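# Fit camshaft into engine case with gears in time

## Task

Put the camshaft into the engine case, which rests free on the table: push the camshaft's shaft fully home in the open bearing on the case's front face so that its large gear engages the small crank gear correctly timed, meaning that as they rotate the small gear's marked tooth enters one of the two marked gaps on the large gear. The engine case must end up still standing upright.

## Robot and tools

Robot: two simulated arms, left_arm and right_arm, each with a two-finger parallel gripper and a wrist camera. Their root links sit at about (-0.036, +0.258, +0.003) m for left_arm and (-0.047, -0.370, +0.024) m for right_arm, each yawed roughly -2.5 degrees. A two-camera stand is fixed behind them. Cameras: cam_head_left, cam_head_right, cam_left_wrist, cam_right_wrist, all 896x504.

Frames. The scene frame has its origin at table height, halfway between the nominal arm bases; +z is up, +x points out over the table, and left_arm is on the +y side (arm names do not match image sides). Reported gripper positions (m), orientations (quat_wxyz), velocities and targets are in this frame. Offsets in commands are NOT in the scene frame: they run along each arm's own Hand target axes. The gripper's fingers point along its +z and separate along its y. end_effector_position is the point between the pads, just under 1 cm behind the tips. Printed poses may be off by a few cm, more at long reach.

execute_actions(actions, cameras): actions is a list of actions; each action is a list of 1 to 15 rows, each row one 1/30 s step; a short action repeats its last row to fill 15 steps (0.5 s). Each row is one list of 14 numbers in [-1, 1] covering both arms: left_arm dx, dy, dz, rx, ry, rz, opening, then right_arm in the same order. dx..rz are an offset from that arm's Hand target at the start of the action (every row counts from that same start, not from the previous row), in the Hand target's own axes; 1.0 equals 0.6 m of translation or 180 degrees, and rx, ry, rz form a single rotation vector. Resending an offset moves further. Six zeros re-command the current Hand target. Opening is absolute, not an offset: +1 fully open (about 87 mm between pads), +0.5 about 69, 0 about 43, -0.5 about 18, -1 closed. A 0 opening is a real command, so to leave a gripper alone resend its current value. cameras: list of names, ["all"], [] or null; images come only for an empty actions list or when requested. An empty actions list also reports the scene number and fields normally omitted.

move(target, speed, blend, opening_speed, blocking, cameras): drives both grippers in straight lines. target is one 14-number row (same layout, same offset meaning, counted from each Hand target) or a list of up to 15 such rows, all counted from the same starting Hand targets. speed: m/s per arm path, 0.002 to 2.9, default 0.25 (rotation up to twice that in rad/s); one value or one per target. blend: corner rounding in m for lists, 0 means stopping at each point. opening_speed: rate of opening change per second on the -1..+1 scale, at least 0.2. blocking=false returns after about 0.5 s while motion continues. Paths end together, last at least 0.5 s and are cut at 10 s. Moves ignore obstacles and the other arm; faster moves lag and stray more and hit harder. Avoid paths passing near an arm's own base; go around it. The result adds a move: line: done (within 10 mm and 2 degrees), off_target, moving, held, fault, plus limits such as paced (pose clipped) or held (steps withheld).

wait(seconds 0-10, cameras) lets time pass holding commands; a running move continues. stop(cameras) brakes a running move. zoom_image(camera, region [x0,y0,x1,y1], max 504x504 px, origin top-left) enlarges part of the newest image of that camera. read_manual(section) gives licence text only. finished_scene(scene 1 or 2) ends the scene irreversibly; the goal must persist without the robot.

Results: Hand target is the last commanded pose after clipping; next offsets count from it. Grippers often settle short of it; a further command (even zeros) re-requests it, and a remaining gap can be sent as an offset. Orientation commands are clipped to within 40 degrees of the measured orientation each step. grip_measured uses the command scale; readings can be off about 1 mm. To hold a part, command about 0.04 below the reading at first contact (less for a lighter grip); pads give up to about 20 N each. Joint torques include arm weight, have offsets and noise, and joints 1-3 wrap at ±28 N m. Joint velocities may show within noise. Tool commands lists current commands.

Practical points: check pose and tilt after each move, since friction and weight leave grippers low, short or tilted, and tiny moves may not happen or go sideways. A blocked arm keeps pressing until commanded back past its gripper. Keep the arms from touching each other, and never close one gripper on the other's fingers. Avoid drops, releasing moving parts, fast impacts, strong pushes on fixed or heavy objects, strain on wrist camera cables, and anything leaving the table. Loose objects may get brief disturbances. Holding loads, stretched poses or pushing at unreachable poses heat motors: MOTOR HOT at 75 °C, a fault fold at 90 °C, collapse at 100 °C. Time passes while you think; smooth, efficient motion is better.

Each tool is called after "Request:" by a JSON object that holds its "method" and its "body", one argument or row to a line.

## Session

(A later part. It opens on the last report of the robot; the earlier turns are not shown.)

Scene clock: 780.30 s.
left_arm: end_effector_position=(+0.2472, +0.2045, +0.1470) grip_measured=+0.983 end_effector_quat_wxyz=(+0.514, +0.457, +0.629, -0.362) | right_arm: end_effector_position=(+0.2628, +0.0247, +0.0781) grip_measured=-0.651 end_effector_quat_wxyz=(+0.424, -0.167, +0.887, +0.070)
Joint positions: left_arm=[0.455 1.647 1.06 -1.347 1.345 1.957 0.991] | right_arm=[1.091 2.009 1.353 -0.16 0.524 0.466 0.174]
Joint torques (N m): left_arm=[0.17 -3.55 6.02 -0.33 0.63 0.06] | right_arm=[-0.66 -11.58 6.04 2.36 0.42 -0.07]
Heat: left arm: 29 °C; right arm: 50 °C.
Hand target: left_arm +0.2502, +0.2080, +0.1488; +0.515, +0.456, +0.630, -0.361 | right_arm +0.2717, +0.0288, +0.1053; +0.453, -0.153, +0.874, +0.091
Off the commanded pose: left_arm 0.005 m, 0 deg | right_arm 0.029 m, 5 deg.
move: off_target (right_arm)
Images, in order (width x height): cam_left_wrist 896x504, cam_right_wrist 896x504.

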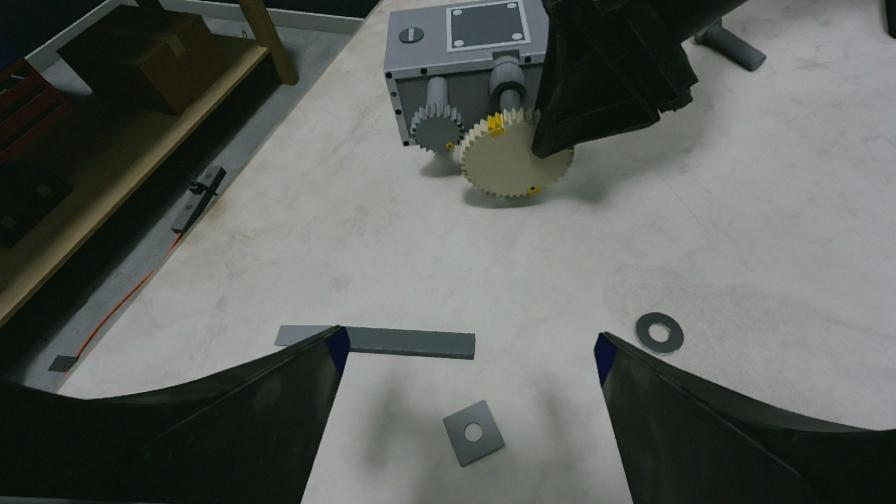

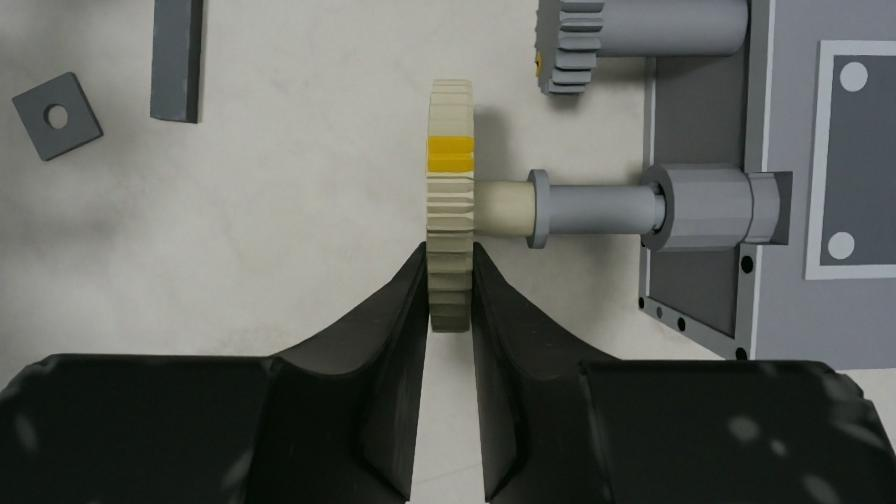

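Request:
{"method": "move", "body": {
  "target": [0,0,0,0,0,0,1,-0.002,-0.0198,0.0005,0,0,0,-0.85],
  "speed": 0.04,
  "cameras": ["cam_left_wrist","cam_right_wrist"]
}}

Request:
{"method": "zoom_image", "body": {
  "camera": "cam_left_wrist",
  "region": [400, 20, 600, 220]
}}

Request:
{"method": "zoom_image", "body": {
  "camera": "cam_right_wrist",
  "region": [400, 0, 760, 340]
}}

Scene clock: 788.13 s.
left_arm: end_effector_position=(+0.2472, +0.2045, +0.1470) grip_measured=+0.983 end_effector_quat_wxyz=(+0.514, +0.457, +0.629, -0.362) | right_arm: end_effector_position=(+0.2642, +0.0192, +0.0797) grip_measured=-0.651 end_effector_quat_wxyz=(+0.422, -0.169, +0.887, +0.079)
Joint positions: left_arm=[0.455 1.647 1.06 -1.347 1.345 1.957 0.991] | right_arm=[1.075 1.983 1.319 -0.136 0.496 0.452 0.174]
Joint torques (N m): left_arm=[0.2 -3.54 6.02 -0.34 0.62 0.07] | right_arm=[-1.22 -11.28 5.9 2.34 0.52 -0.1]
Heat: left arm: 29 °C; right arm: 51 °C.
Hand target: left_arm +0.2502, +0.2080, +0.1488; +0.515, +0.456, +0.630, -0.361 | right_arm +0.2768, +0.0180, +0.1060; +0.453, -0.153, +0.874, +0.091
Off the commanded pose: left_arm 0.005 m, 0 deg | right_arm 0.029 m, 4 deg.
move: off_target (right_arm)
Images, in order (width x height): cam_left_wrist 896x504, cam_right_wrist 896x504.

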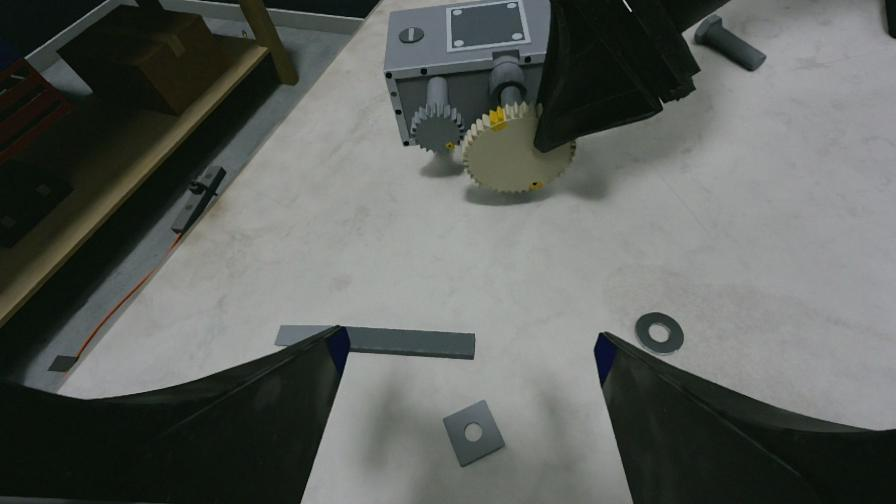

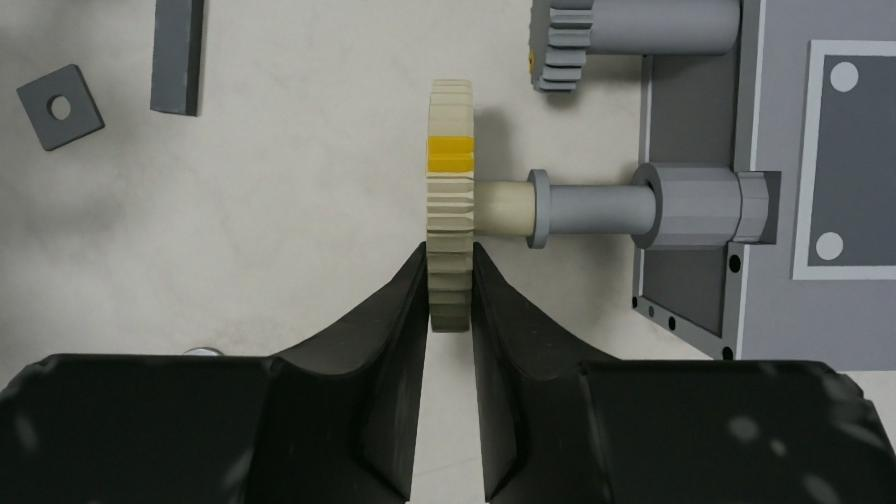

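Scaled by 2.520 from the camera's 896x504 image, which has a finer 1280x720 frame.

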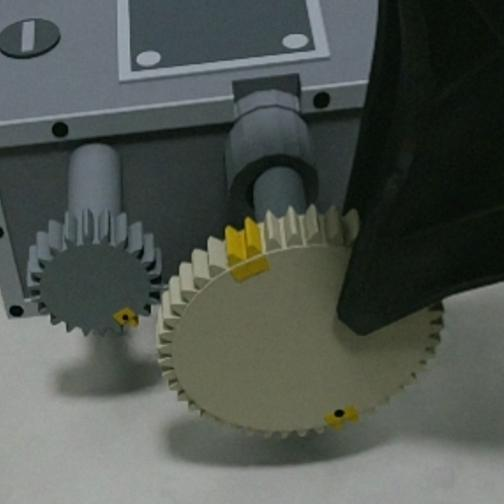

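Scaled by 1.400 from the camera's 896x504 image, which has a finer 1280x720 frame.

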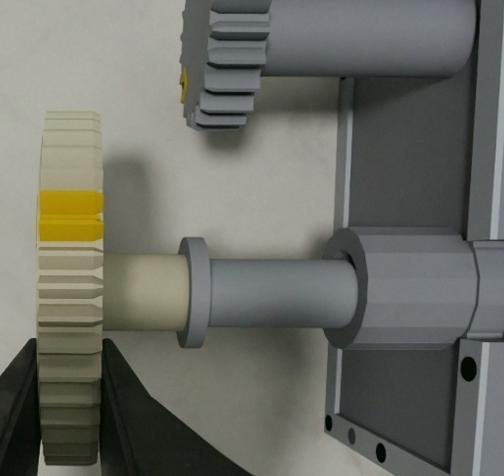

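Request:
{"method": "move", "body": {
  "target": [0,0,0,0,0,0,1,-0.002,-0.0198,0.0003,0,0,0,-0.85],
  "speed": 0.04,
  "cameras": ["cam_left_wrist","cam_right_wrist"]
}}

Request:
{"method": "zoom_image", "body": {
  "camera": "cam_right_wrist",
  "region": [400, 0, 760, 340]
}}

Scene clock: 814.93 s.
left_arm: end_effector_position=(+0.2472, +0.2045, +0.1470) grip_measured=+0.983 end_effector_quat_wxyz=(+0.514, +0.457, +0.629, -0.362) | right_arm: end_effector_position=(+0.2634, +0.0178, +0.0819) grip_measured=-0.651 end_effector_quat_wxyz=(+0.418, -0.173, +0.886, +0.097)
Joint positions: left_arm=[0.455 1.647 1.06 -1.347 1.345 1.957 0.991] | right_arm=[1.061 1.958 1.288 -0.108 0.451 0.441 0.174]
Joint torques (N m): left_arm=[0.18 -3.55 6.01 -0.33 0.63 0.06] | right_arm=[-2.02 -10.99 5.74 2.24 0.73 -0.16]
Heat: left arm: 29 °C; right arm: 51 °C.
Hand target: left_arm +0.2502, +0.2080, +0.1488; +0.515, +0.456, +0.630, -0.361 | right_arm +0.2817, +0.0071, +0.1065; +0.453, -0.153, +0.874, +0.091
Off the commanded pose: left_arm 0.005 m, 0 deg | right_arm 0.033 m, 5 deg.
move: off_target (right_arm)
Images, in order (width x height): cam_left_wrist 896x504, cam_right_wrist 896x504.

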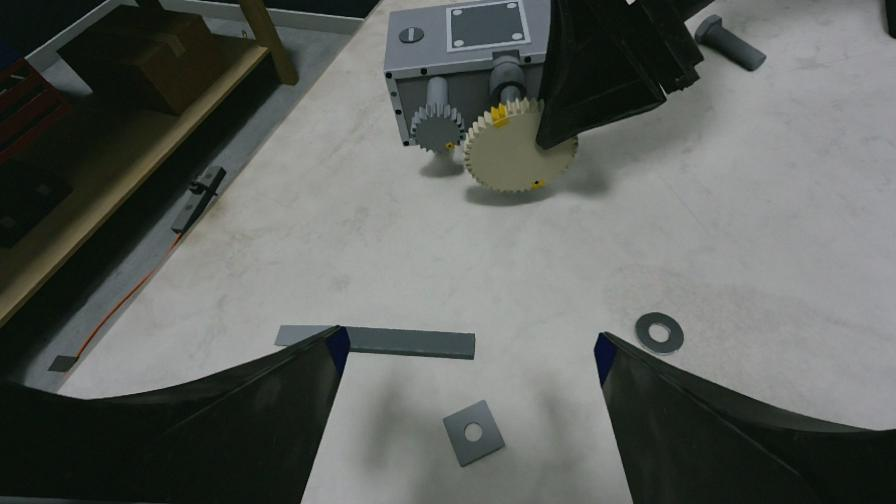

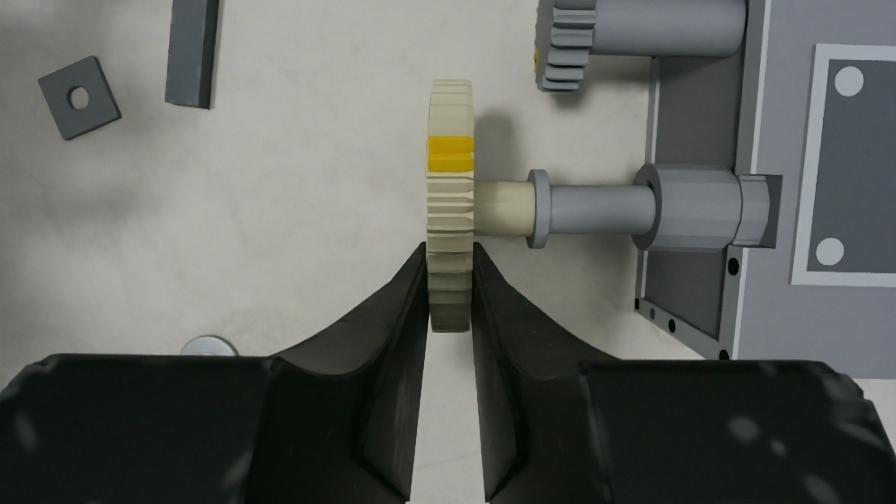

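Scaled by 1.400 from the camera's 896x504 image, which has a finer 1280x720 frame.

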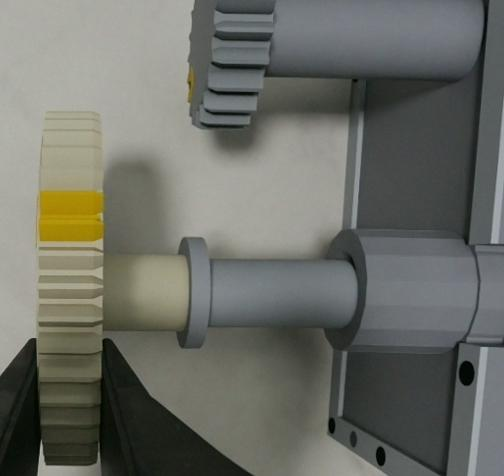

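Request:
{"method": "zoom_image", "body": {
  "camera": "cam_left_wrist",
  "region": [480, 40, 540, 120]
}}

Request:
{"method": "zoom_image", "body": {
  "camera": "cam_right_wrist",
  "region": [600, 140, 700, 270]
}}

Scaled by 6.300 from the camera's 896x504 image, which has a finer 1280x720 frame.

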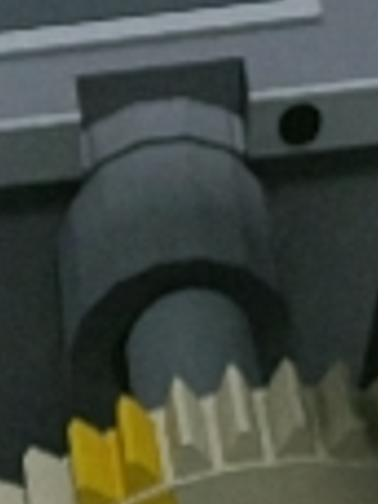

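Scaled by 3.877 from the camera's 896x504 image, which has a finer 1280x720 frame.

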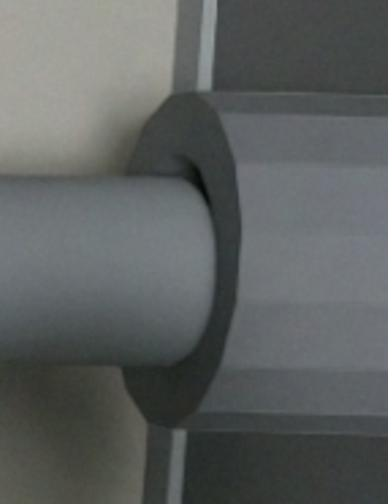

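Request:
{"method": "move", "body": {
  "target": [0,0,0,0,0,0,1,-0.0047,0,0.0067,0.0216,0,-0.0017,-0.85],
  "speed": 0.04,
  "cameras": ["cam_left_wrist","cam_right_wrist"]
}}

Request:
{"method": "zoom_image", "body": {
  "camera": "cam_right_wrist",
  "region": [500, 100, 700, 300]
}}

Scene clock: 841.00 s.
left_arm: end_effector_position=(+0.2472, +0.2045, +0.1470) grip_measured=+0.983 end_effector_quat_wxyz=(+0.514, +0.457, +0.629, -0.362) | right_arm: end_effector_position=(+0.2633, +0.0149, +0.0824) grip_measured=-0.651 end_effector_quat_wxyz=(+0.415, -0.170, +0.889, +0.089)
Joint positions: left_arm=[0.455 1.647 1.06 -1.347 1.345 1.957 0.991] | right_arm=[1.061 1.958 1.299 -0.137 0.462 0.45 0.174]
Joint torques (N m): left_arm=[0.18 -3.56 6.01 -0.33 0.63 0.07] | right_arm=[-0.85 -8.27 10.7 1.86 1.26 -0.03]
Heat: left arm: 30 °C; right arm: 53 °C.
Hand target: left_arm +0.2502, +0.2080, +0.1488; +0.515, +0.456, +0.630, -0.361 | right_arm +0.2863, +0.0088, +0.1066; +0.458, -0.140, +0.876, +0.060
Off the commanded pose: left_arm 0.005 m, 0 deg | right_arm 0.034 m, 7 deg.
move: off_target (right_arm)
Images, in order (width x height): cam_left_wrist 896x504, cam_right_wrist 896x504.

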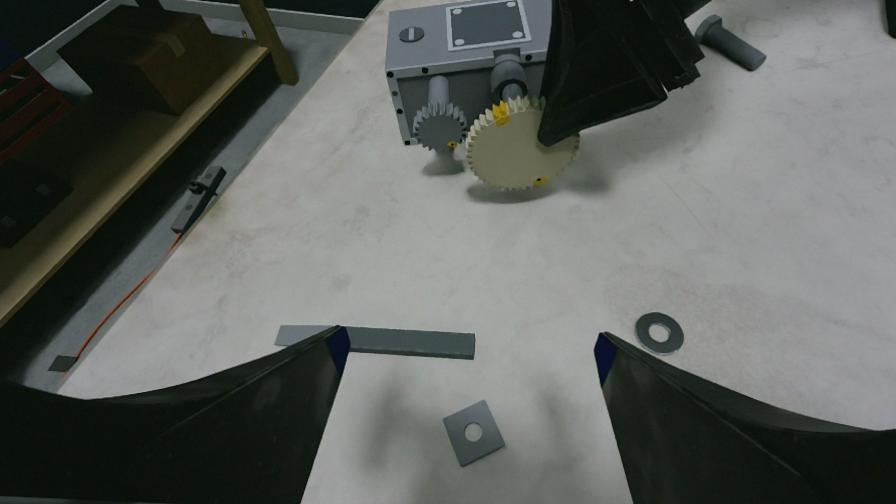

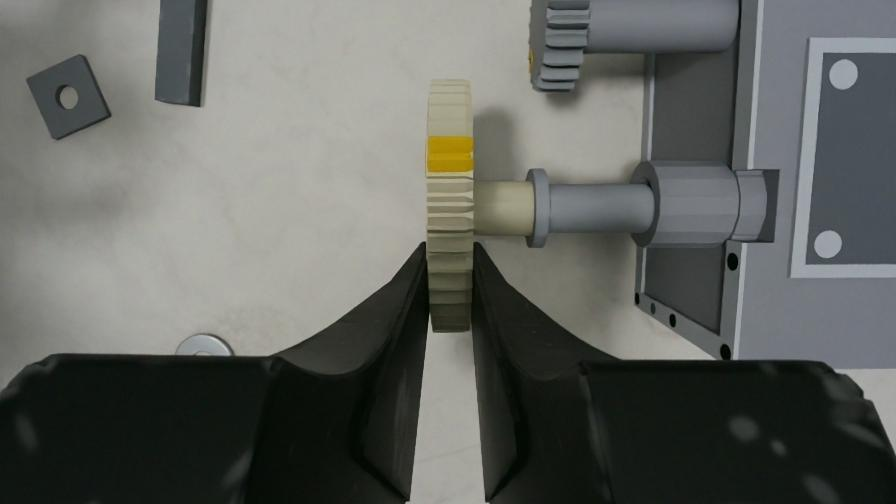

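Scaled by 2.520 from the camera's 896x504 image, which has a finer 1280x720 frame.

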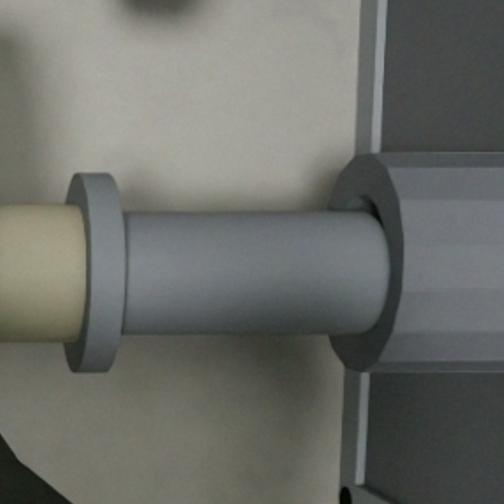

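Request:
{"method": "move", "body": {
  "target": [0,0,0,0,0,0,1,0,0.0167,0,0,0,0,-0.85],
  "speed": 0.04,
  "cameras": ["cam_left_wrist","cam_right_wrist"]
}}

Request:
{"method": "zoom_image", "body": {
  "camera": "cam_right_wrist",
  "region": [500, 100, 700, 300]
}}

Request:
{"method": "zoom_image", "body": {
  "camera": "cam_left_wrist",
  "region": [480, 40, 540, 120]
}}

Scene clock: 851.83 s.
left_arm: end_effector_position=(+0.2472, +0.2045, +0.1470) grip_measured=+0.983 end_effector_quat_wxyz=(+0.514, +0.457, +0.629, -0.362) | right_arm: end_effector_position=(+0.2645, +0.0164, +0.0802) grip_measured=-0.651 end_effector_quat_wxyz=(+0.417, -0.166, +0.891, +0.073)
Joint positions: left_arm=[0.455 1.647 1.06 -1.347 1.345 1.957 0.991] | right_arm=[1.071 1.984 1.333 -0.168 0.497 0.46 0.174]
Joint torques (N m): left_arm=[0.18 -3.54 6.02 -0.32 0.62 0.07] | right_arm=[-0.24 -8.42 10.99 1.95 1.1 0.01]
Heat: left arm: 30 °C; right arm: 51 °C.
Hand target: left_arm +0.2502, +0.2080, +0.1488; +0.515, +0.456, +0.630, -0.361 | right_arm +0.2833, +0.0183, +0.1062; +0.458, -0.140, +0.876, +0.060
Off the commanded pose: left_arm 0.005 m, 0 deg | right_arm 0.032 m, 6 deg.
move: off_target (right_arm)
Images, in order (width x height): cam_left_wrist 896x504, cam_right_wrist 896x504.

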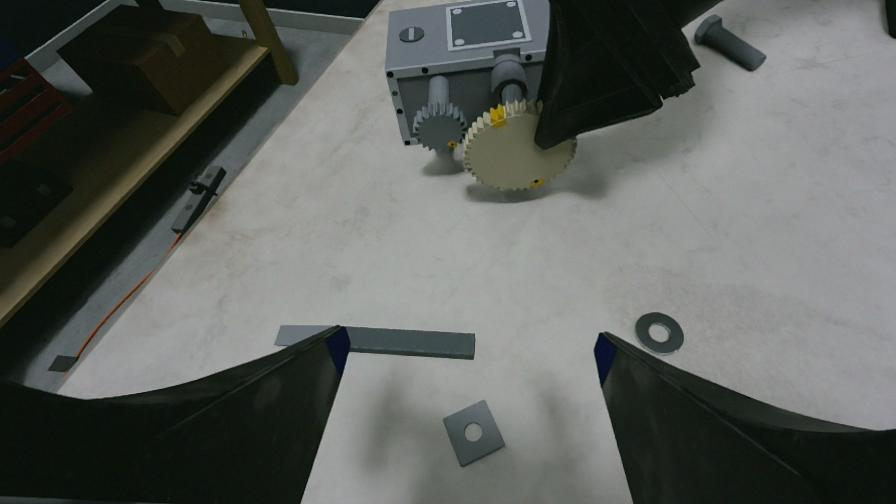

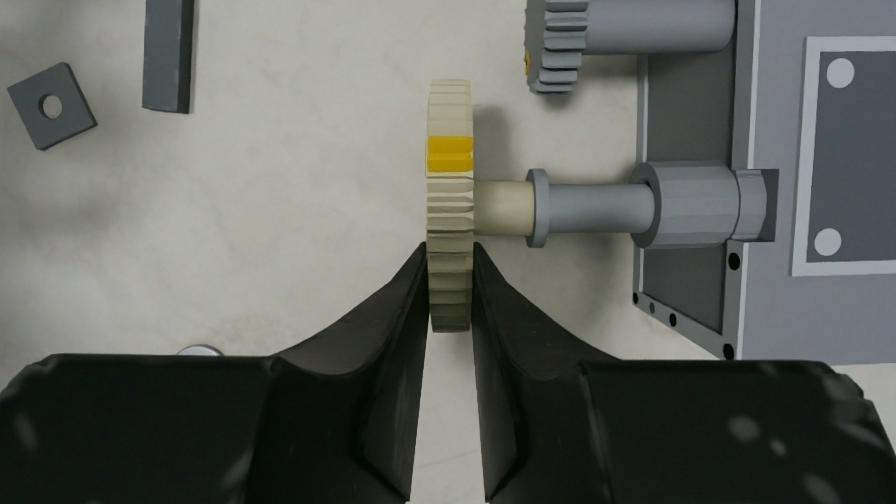

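Scaled by 2.520 from the camera's 896x504 image, which has a finer 1280x720 frame.

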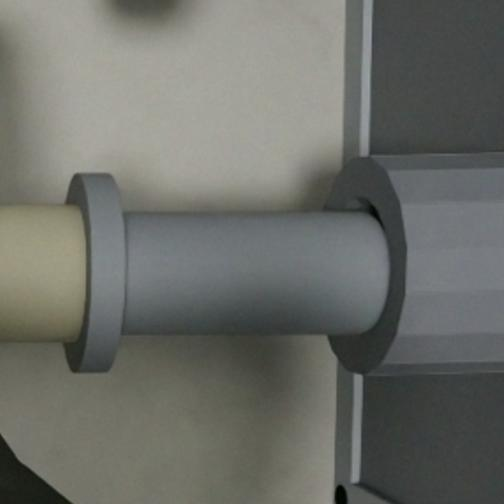

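Scaled by 6.300 from the camera's 896x504 image, which has a finer 1280x720 frame.

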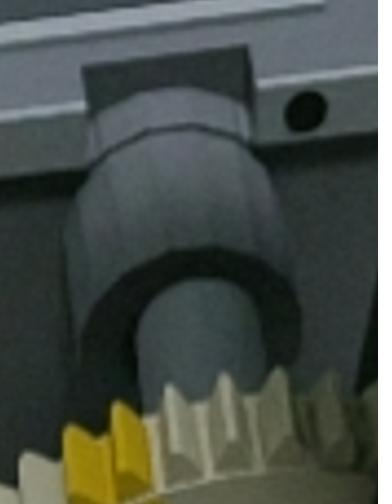

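Request:
{"method": "move", "body": {
  "target": [0,0,0,0,0,0,1,-0.0047,0.015,0.0067,0,0,0,-0.85],
  "speed": 0.04,
  "cameras": ["cam_left_wrist","cam_right_wrist"]
}}

Request:
{"method": "zoom_image", "body": {
  "camera": "cam_right_wrist",
  "region": [500, 100, 700, 300]
}}

Request:
{"method": "zoom_image", "body": {
  "camera": "cam_left_wrist",
  "region": [480, 40, 540, 120]
}}

Scene clock: 867.93 s.
left_arm: end_effector_position=(+0.2472, +0.2045, +0.1470) grip_measured=+0.983 end_effector_quat_wxyz=(+0.514, +0.457, +0.629, -0.362) | right_arm: end_effector_position=(+0.2668, +0.0181, +0.0775) grip_measured=-0.651 end_effector_quat_wxyz=(+0.415, -0.166, +0.893, +0.056)
Joint positions: left_arm=[0.455 1.647 1.06 -1.347 1.345 1.957 0.991] | right_arm=[1.077 2.016 1.379 -0.211 0.523 0.467 0.174]
Joint torques (N m): left_arm=[0.18 -3.55 6.02 -0.33 0.62 0.06] | right_arm=[-0.08 -8.53 11.3 2.15 0.93 0.05]
Heat: left arm: 30 °C; right arm: 47 °C.
Hand target: left_arm +0.2502, +0.2080, +0.1488; +0.515, +0.456, +0.630, -0.361 | right_arm +0.2852, +0.0284, +0.1060; +0.458, -0.140, +0.876, +0.060
Off the commanded pose: left_arm 0.005 m, 0 deg | right_arm 0.036 m, 6 deg.
move: off_target (right_arm)
Images, in order (width x height): cam_left_wrist 896x504, cam_right_wrist 896x504.

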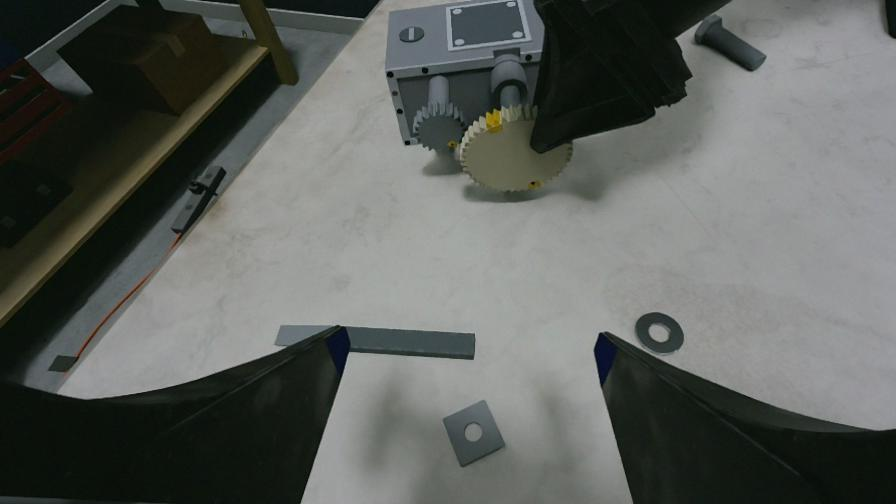

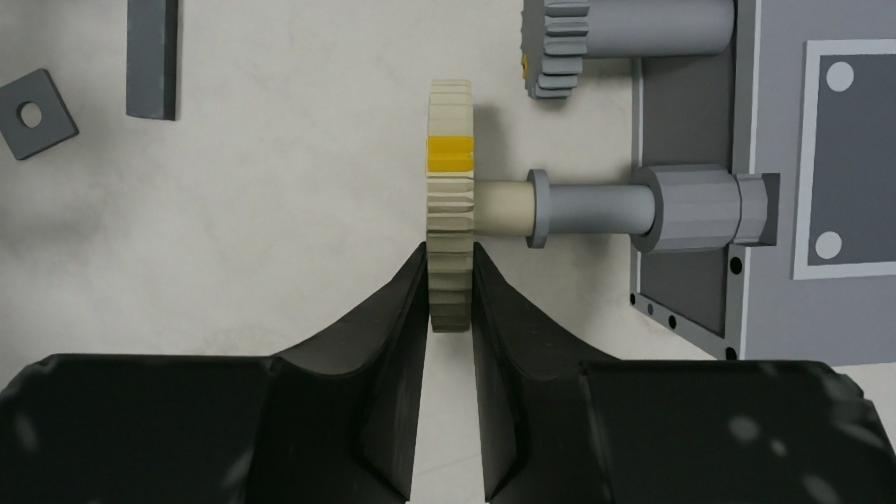

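Scaled by 2.520 from the camera's 896x504 image, which has a finer 1280x720 frame.

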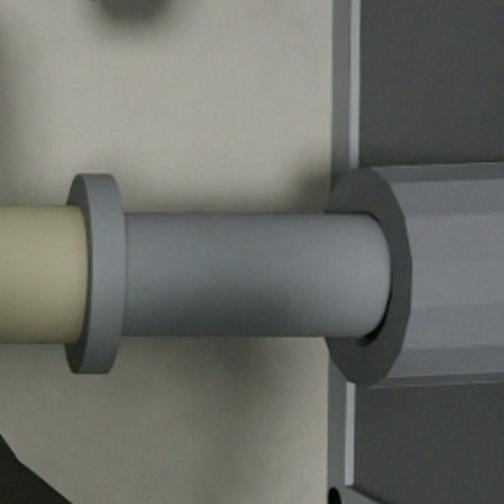

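Scaled by 6.300 from the camera's 896x504 image, which has a finer 1280x720 frame.

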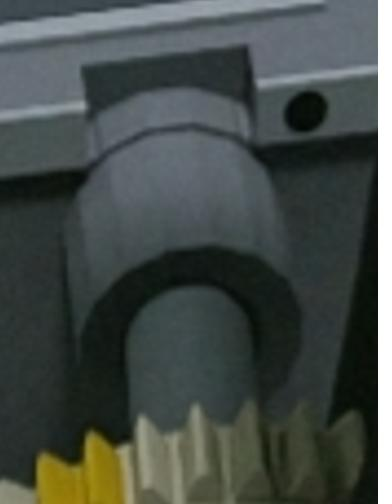

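Request:
{"method": "move", "body": {
  "target": [0,0,0,0,0,0,1,-0.0005,-0.0233,-0.0005,-0.0032,0,0.0046,-0.85],
  "speed": 0.04,
  "cameras": ["cam_left_wrist","cam_right_wrist"]
}}

Request:
{"method": "zoom_image", "body": {
  "camera": "cam_right_wrist",
  "region": [500, 100, 700, 300]
}}

Request:
{"method": "zoom_image", "body": {
  "camera": "cam_left_wrist",
  "region": [480, 40, 540, 120]
}}

Scene clock: 878.67 s.
left_arm: end_effector_position=(+0.2472, +0.2045, +0.1470) grip_measured=+0.983 end_effector_quat_wxyz=(+0.514, +0.457, +0.629, -0.362) | right_arm: end_effector_position=(+0.2675, +0.0186, +0.0776) grip_measured=-0.651 end_effector_quat_wxyz=(+0.414, -0.165, +0.893, +0.059)
Joint positions: left_arm=[0.455 1.647 1.06 -1.347 1.345 1.957 0.991] | right_arm=[1.074 2.016 1.38 -0.209 0.516 0.467 0.174]
Joint torques (N m): left_arm=[0.17 -3.55 6.02 -0.34 0.63 0.06] | right_arm=[-2.04 -11.25 6.11 2.49 0.76 -0.09]
Heat: left arm: 30 °C; right arm: 48 °C.
Hand target: left_arm +0.2502, +0.2080, +0.1488; +0.515, +0.456, +0.630, -0.361 | right_arm +0.2894, +0.0152, +0.1069; +0.457, -0.136, +0.876, +0.068
Off the commanded pose: left_arm 0.005 m, 0 deg | right_arm 0.037 m, 6 deg.
move: off_target (right_arm)
Images, in order (width x height): cam_left_wrist 896x504, cam_right_wrist 896x504.

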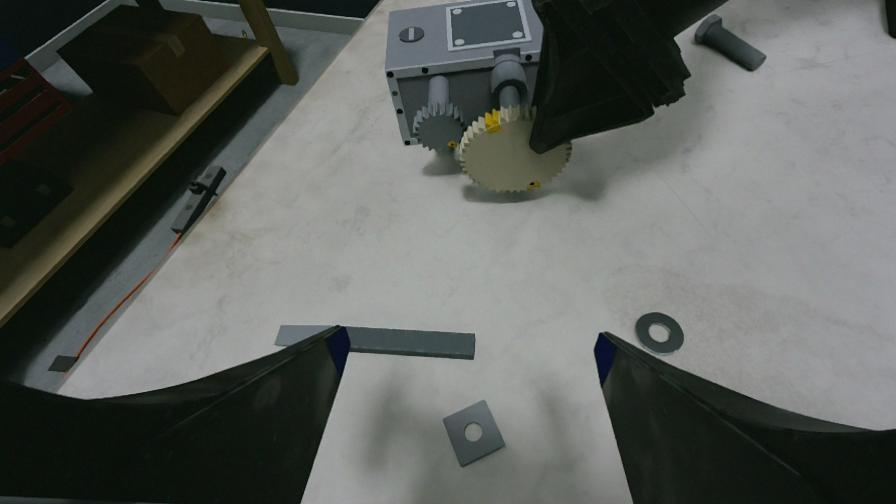

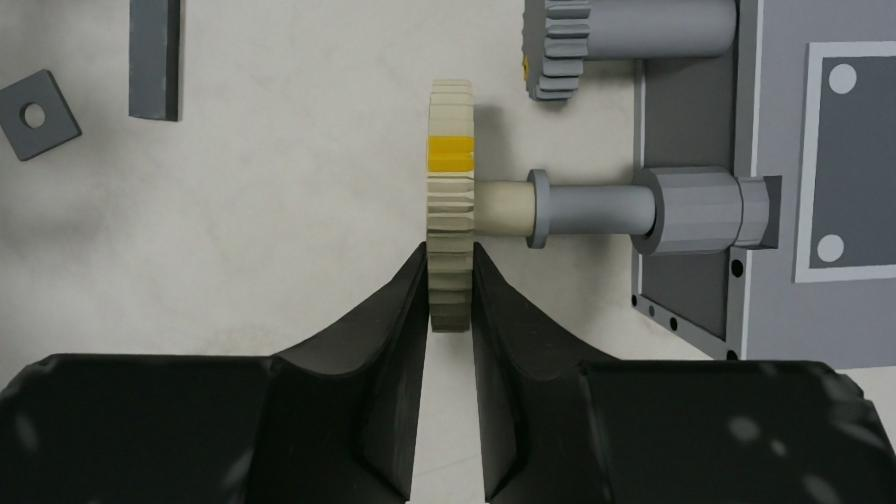

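Scaled by 2.520 from the camera's 896x504 image, which has a finer 1280x720 frame.

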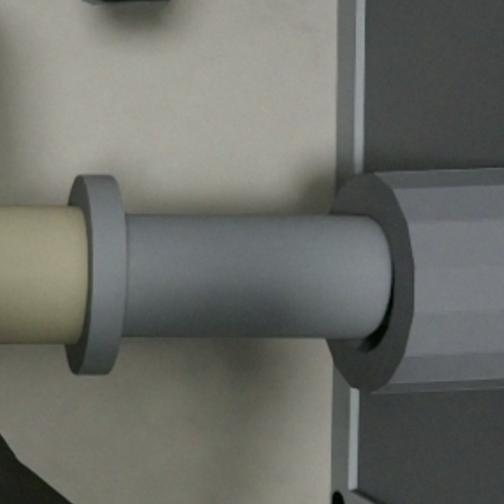

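Scaled by 6.300 from the camera's 896x504 image, which has a finer 1280x720 frame.

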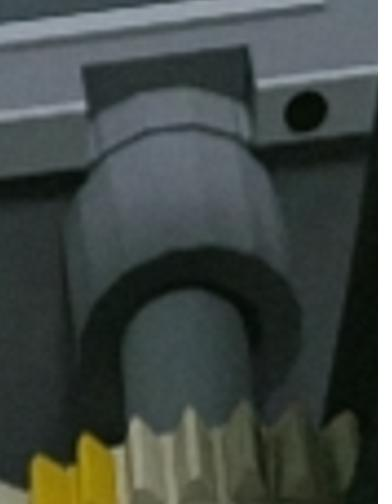

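Request:
{"method": "move", "body": {
  "target": [0,0,0,0,0,0,1,0.0035,-0.0135,-0.0057,0,0,0,-0.85],
  "speed": 0.04,
  "cameras": ["cam_left_wrist","cam_right_wrist"]
}}

Request:
{"method": "zoom_image", "body": {
  "camera": "cam_right_wrist",
  "region": [500, 100, 700, 300]
}}

Request:
{"method": "zoom_image", "body": {
  "camera": "cam_left_wrist",
  "region": [480, 40, 540, 120]
}}

Scene clock: 884.37 s.
left_arm: end_effector_position=(+0.2472, +0.2045, +0.1470) grip_measured=+0.983 end_effector_quat_wxyz=(+0.514, +0.457, +0.629, -0.362) | right_arm: end_effector_position=(+0.2676, +0.0145, +0.0775) grip_measured=-0.651 end_effector_quat_wxyz=(+0.416, -0.161, +0.892, +0.068)
Joint positions: left_arm=[0.455 1.647 1.06 -1.347 1.345 1.957 0.991] | right_arm=[1.065 1.994 1.339 -0.172 0.503 0.467 0.174]
Joint torques (N m): left_arm=[0.18 -3.54 6.02 -0.33 0.62 0.06] | right_arm=[-1.96 -11.54 6.02 2.3 0.79 -0.16]
Heat: left arm: 30 °C; right arm: 49 °C.
Hand target: left_arm +0.2502, +0.2080, +0.1488; +0.515, +0.456, +0.630, -0.361 | right_arm +0.2879, +0.0062, +0.1071; +0.457, -0.136, +0.877, +0.068
Off the commanded pose: left_arm 0.005 m, 0 deg | right_arm 0.037 m, 6 deg.
move: off_target (right_arm)
Images, in order (width x height): cam_left_wrist 896x504, cam_right_wrist 896x504.

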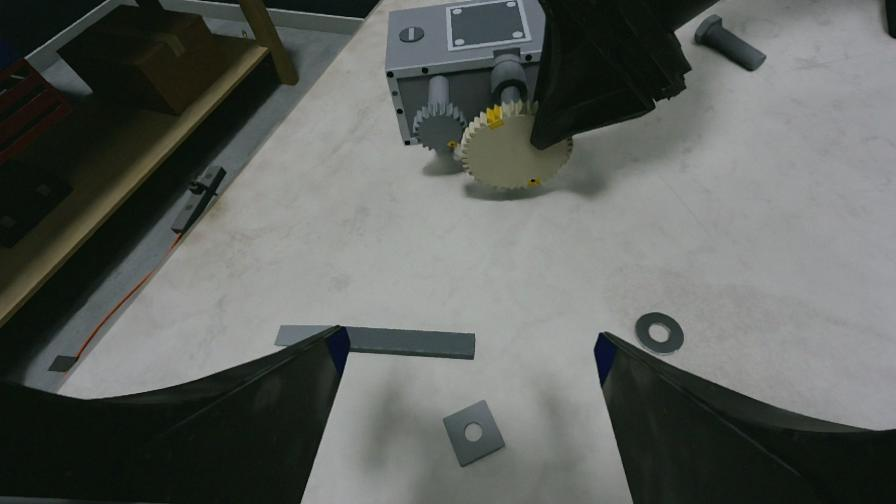

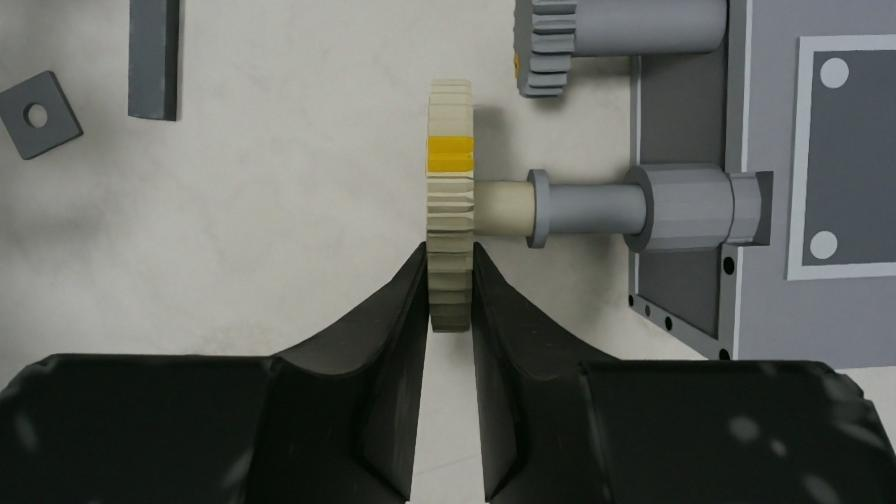

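Scaled by 2.520 from the camera's 896x504 image, which has a finer 1280x720 frame.

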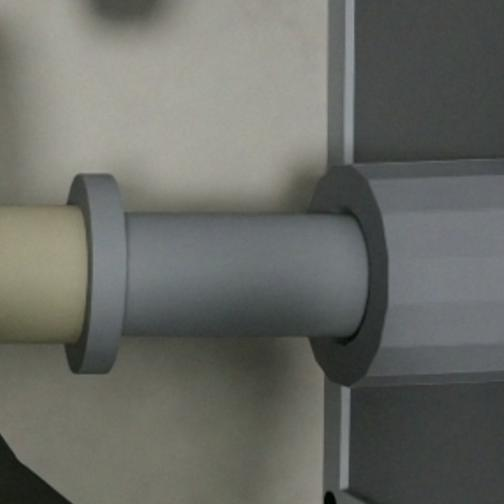

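Scaled by 6.300 from the camera's 896x504 image, which has a finer 1280x720 frame.

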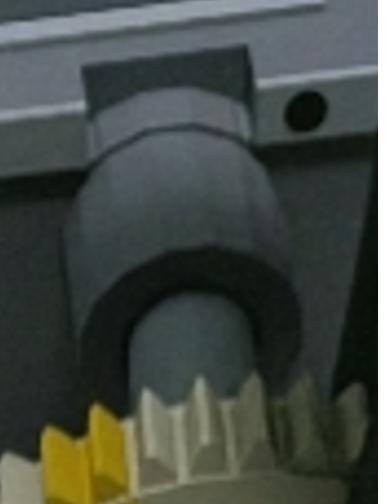

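Request:
{"method": "move", "body": {
  "target": [0,0,0,0,0,0,1,-0.0005,-0.0167,0,0,0,0,-0.85],
  "speed": 0.04,
  "cameras": ["cam_left_wrist","cam_right_wrist"]
}}

Request:
{"method": "zoom_image", "body": {
  "camera": "cam_right_wrist",
  "region": [500, 100, 700, 300]
}}

Request:
{"method": "zoom_image", "body": {
  "camera": "cam_left_wrist",
  "region": [480, 40, 540, 120]
}}

Scene clock: 890.47 s.
left_arm: end_effector_position=(+0.2472, +0.2045, +0.1470) grip_measured=+0.983 end_effector_quat_wxyz=(+0.514, +0.457, +0.629, -0.362) | right_arm: end_effector_position=(+0.2674, +0.0121, +0.0790) grip_measured=-0.651 end_effector_quat_wxyz=(+0.413, -0.163, +0.892, +0.082)
Joint positions: left_arm=[0.455 1.647 1.06 -1.347 1.345 1.957 0.991] | right_arm=[1.053 1.971 1.309 -0.146 0.47 0.459 0.174]
Joint torques (N m): left_arm=[0.17 -3.54 6.04 -0.33 0.62 0.07] | right_arm=[-2.51 -11.28 5.86 2.21 0.95 -0.24]
Heat: left arm: 30 °C; right arm: 51 °C.
Hand target: left_arm +0.2502, +0.2080, +0.1488; +0.515, +0.456, +0.630, -0.361 | right_arm +0.2911, -0.0033, +0.1074; +0.457, -0.136, +0.877, +0.068
Off the commanded pose: left_arm 0.005 m, 0 deg | right_arm 0.040 m, 6 deg.
move: off_target (right_arm)
Images, in order (width x height): cam_left_wrist 896x504, cam_right_wrist 896x504.

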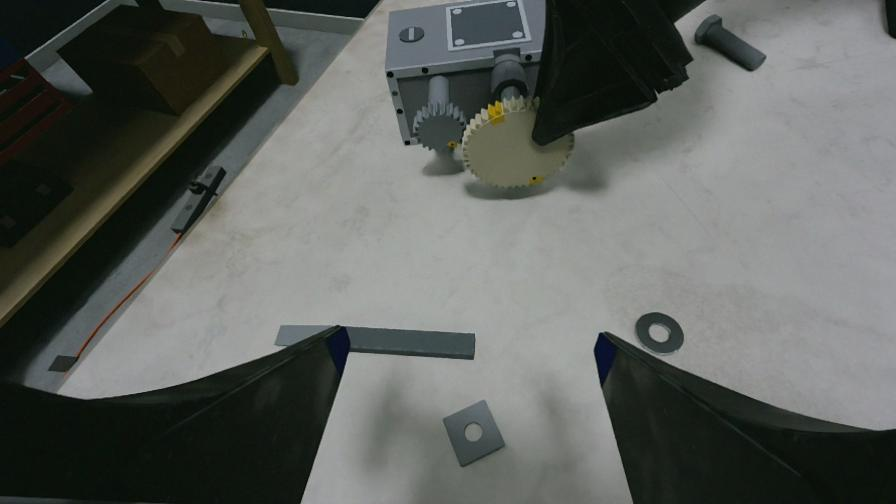

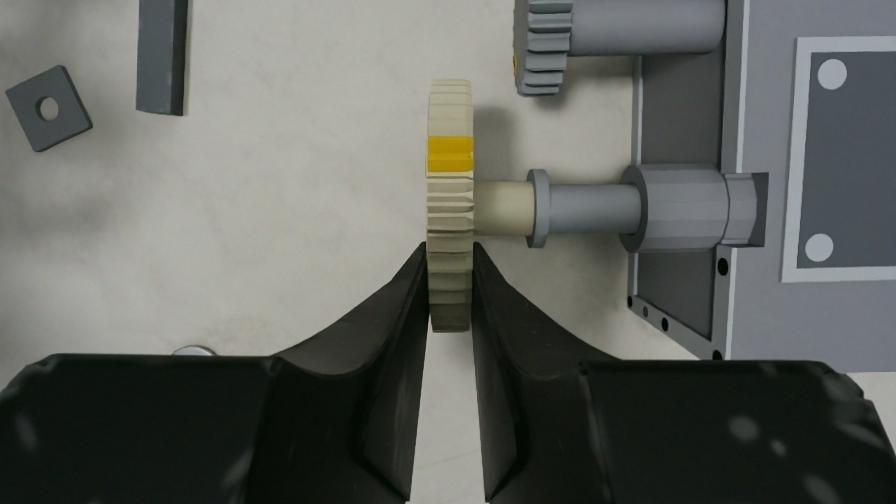

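Scaled by 2.520 from the camera's 896x504 image, which has a finer 1280x720 frame.

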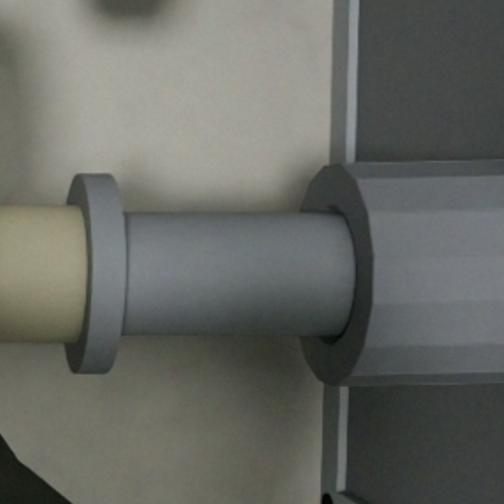

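Scaled by 6.300 from the camera's 896x504 image, which has a finer 1280x720 frame.

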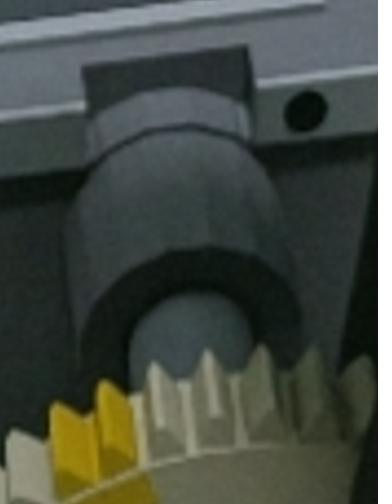

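Request:
{"method": "move", "body": {
  "target": [0,0,0,0,0,0,1,0.012,-0.01,0.0013,0,-0.094,0,-0.85],
  "speed": 0.04,
  "cameras": ["cam_left_wrist","cam_right_wrist"]
}}

Request:
{"method": "zoom_image", "body": {
  "camera": "cam_right_wrist",
  "region": [420, 60, 700, 300]
}}

Request:
{"method": "zoom_image", "body": {
  "camera": "cam_left_wrist",
  "region": [400, 20, 600, 220]
}}

Scene clock: 901.87 s.
left_arm: end_effector_position=(+0.2472, +0.2045, +0.1470) grip_measured=+0.983 end_effector_quat_wxyz=(+0.514, +0.457, +0.629, -0.362) | right_arm: end_effector_position=(+0.2746, -0.0041, +0.0740) grip_measured=-0.651 end_effector_quat_wxyz=(+0.535, -0.152, +0.825, +0.101)
Joint positions: left_arm=[0.455 1.647 1.06 -1.347 1.345 1.957 0.991] | right_arm=[1.074 1.925 0.97 0.44 0.598 0.313 0.174]
Joint torques (N m): left_arm=[0.17 -3.55 6.02 -0.33 0.64 0.07] | right_arm=[-0.43 -8.69 5.85 2.89 1.04 -0.34]
Heat: left arm: 30 °C; right arm: 52 °C.
Hand target: left_arm +0.2502, +0.2080, +0.1488; +0.515, +0.456, +0.630, -0.361 | right_arm +0.2896, -0.0101, +0.1011; +0.581, -0.124, +0.800, +0.087
Off the commanded pose: left_arm 0.005 m, 0 deg | right_arm 0.031 m, 7 deg.
move: off_target (right_arm)
Images, in order (width x height): cam_left_wrist 896x504, cam_right_wrist 896x504.

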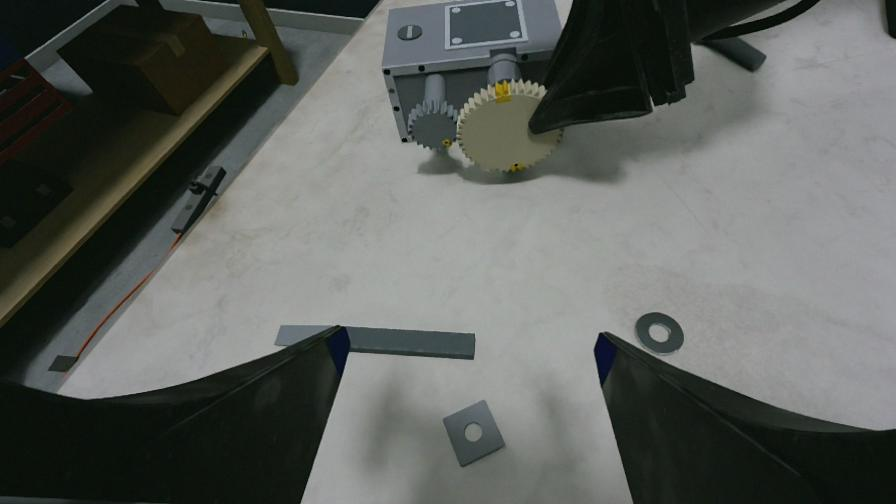

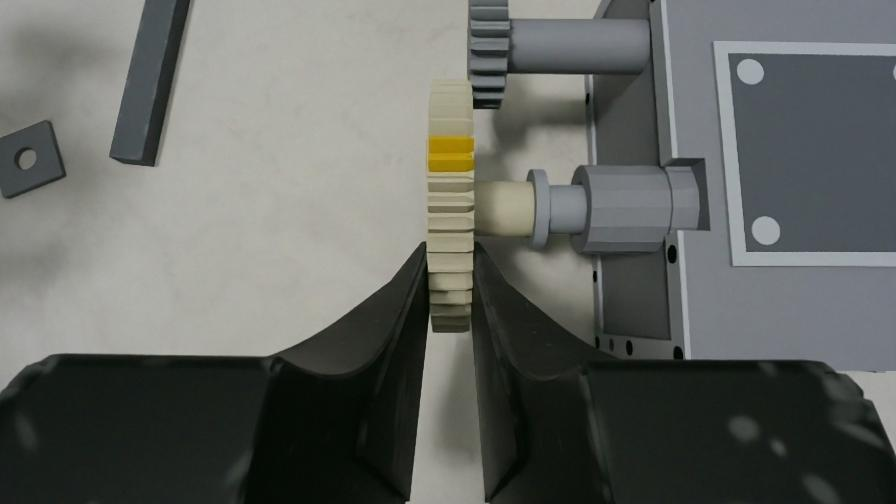

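Scaled by 1.800 from the camera's 896x504 image, which has a finer 1280x720 frame.

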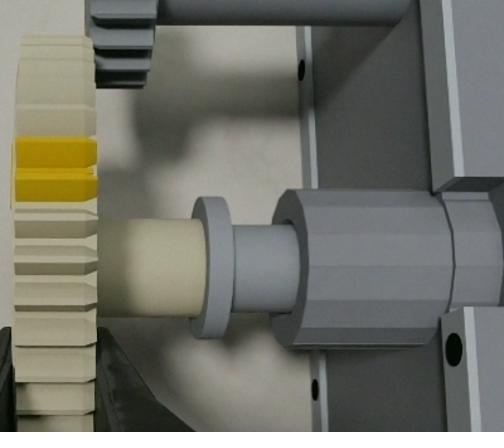

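Scaled by 2.520 from the camera's 896x504 image, which has a finer 1280x720 frame.

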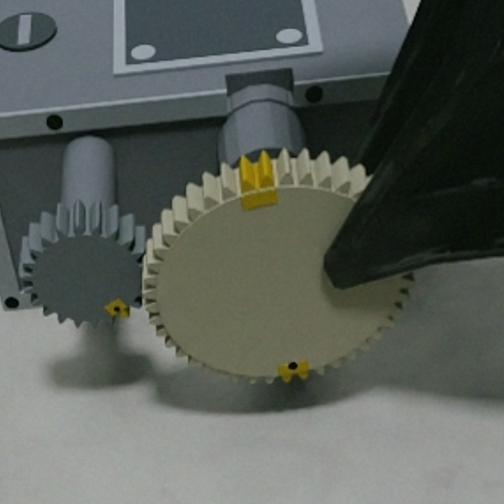

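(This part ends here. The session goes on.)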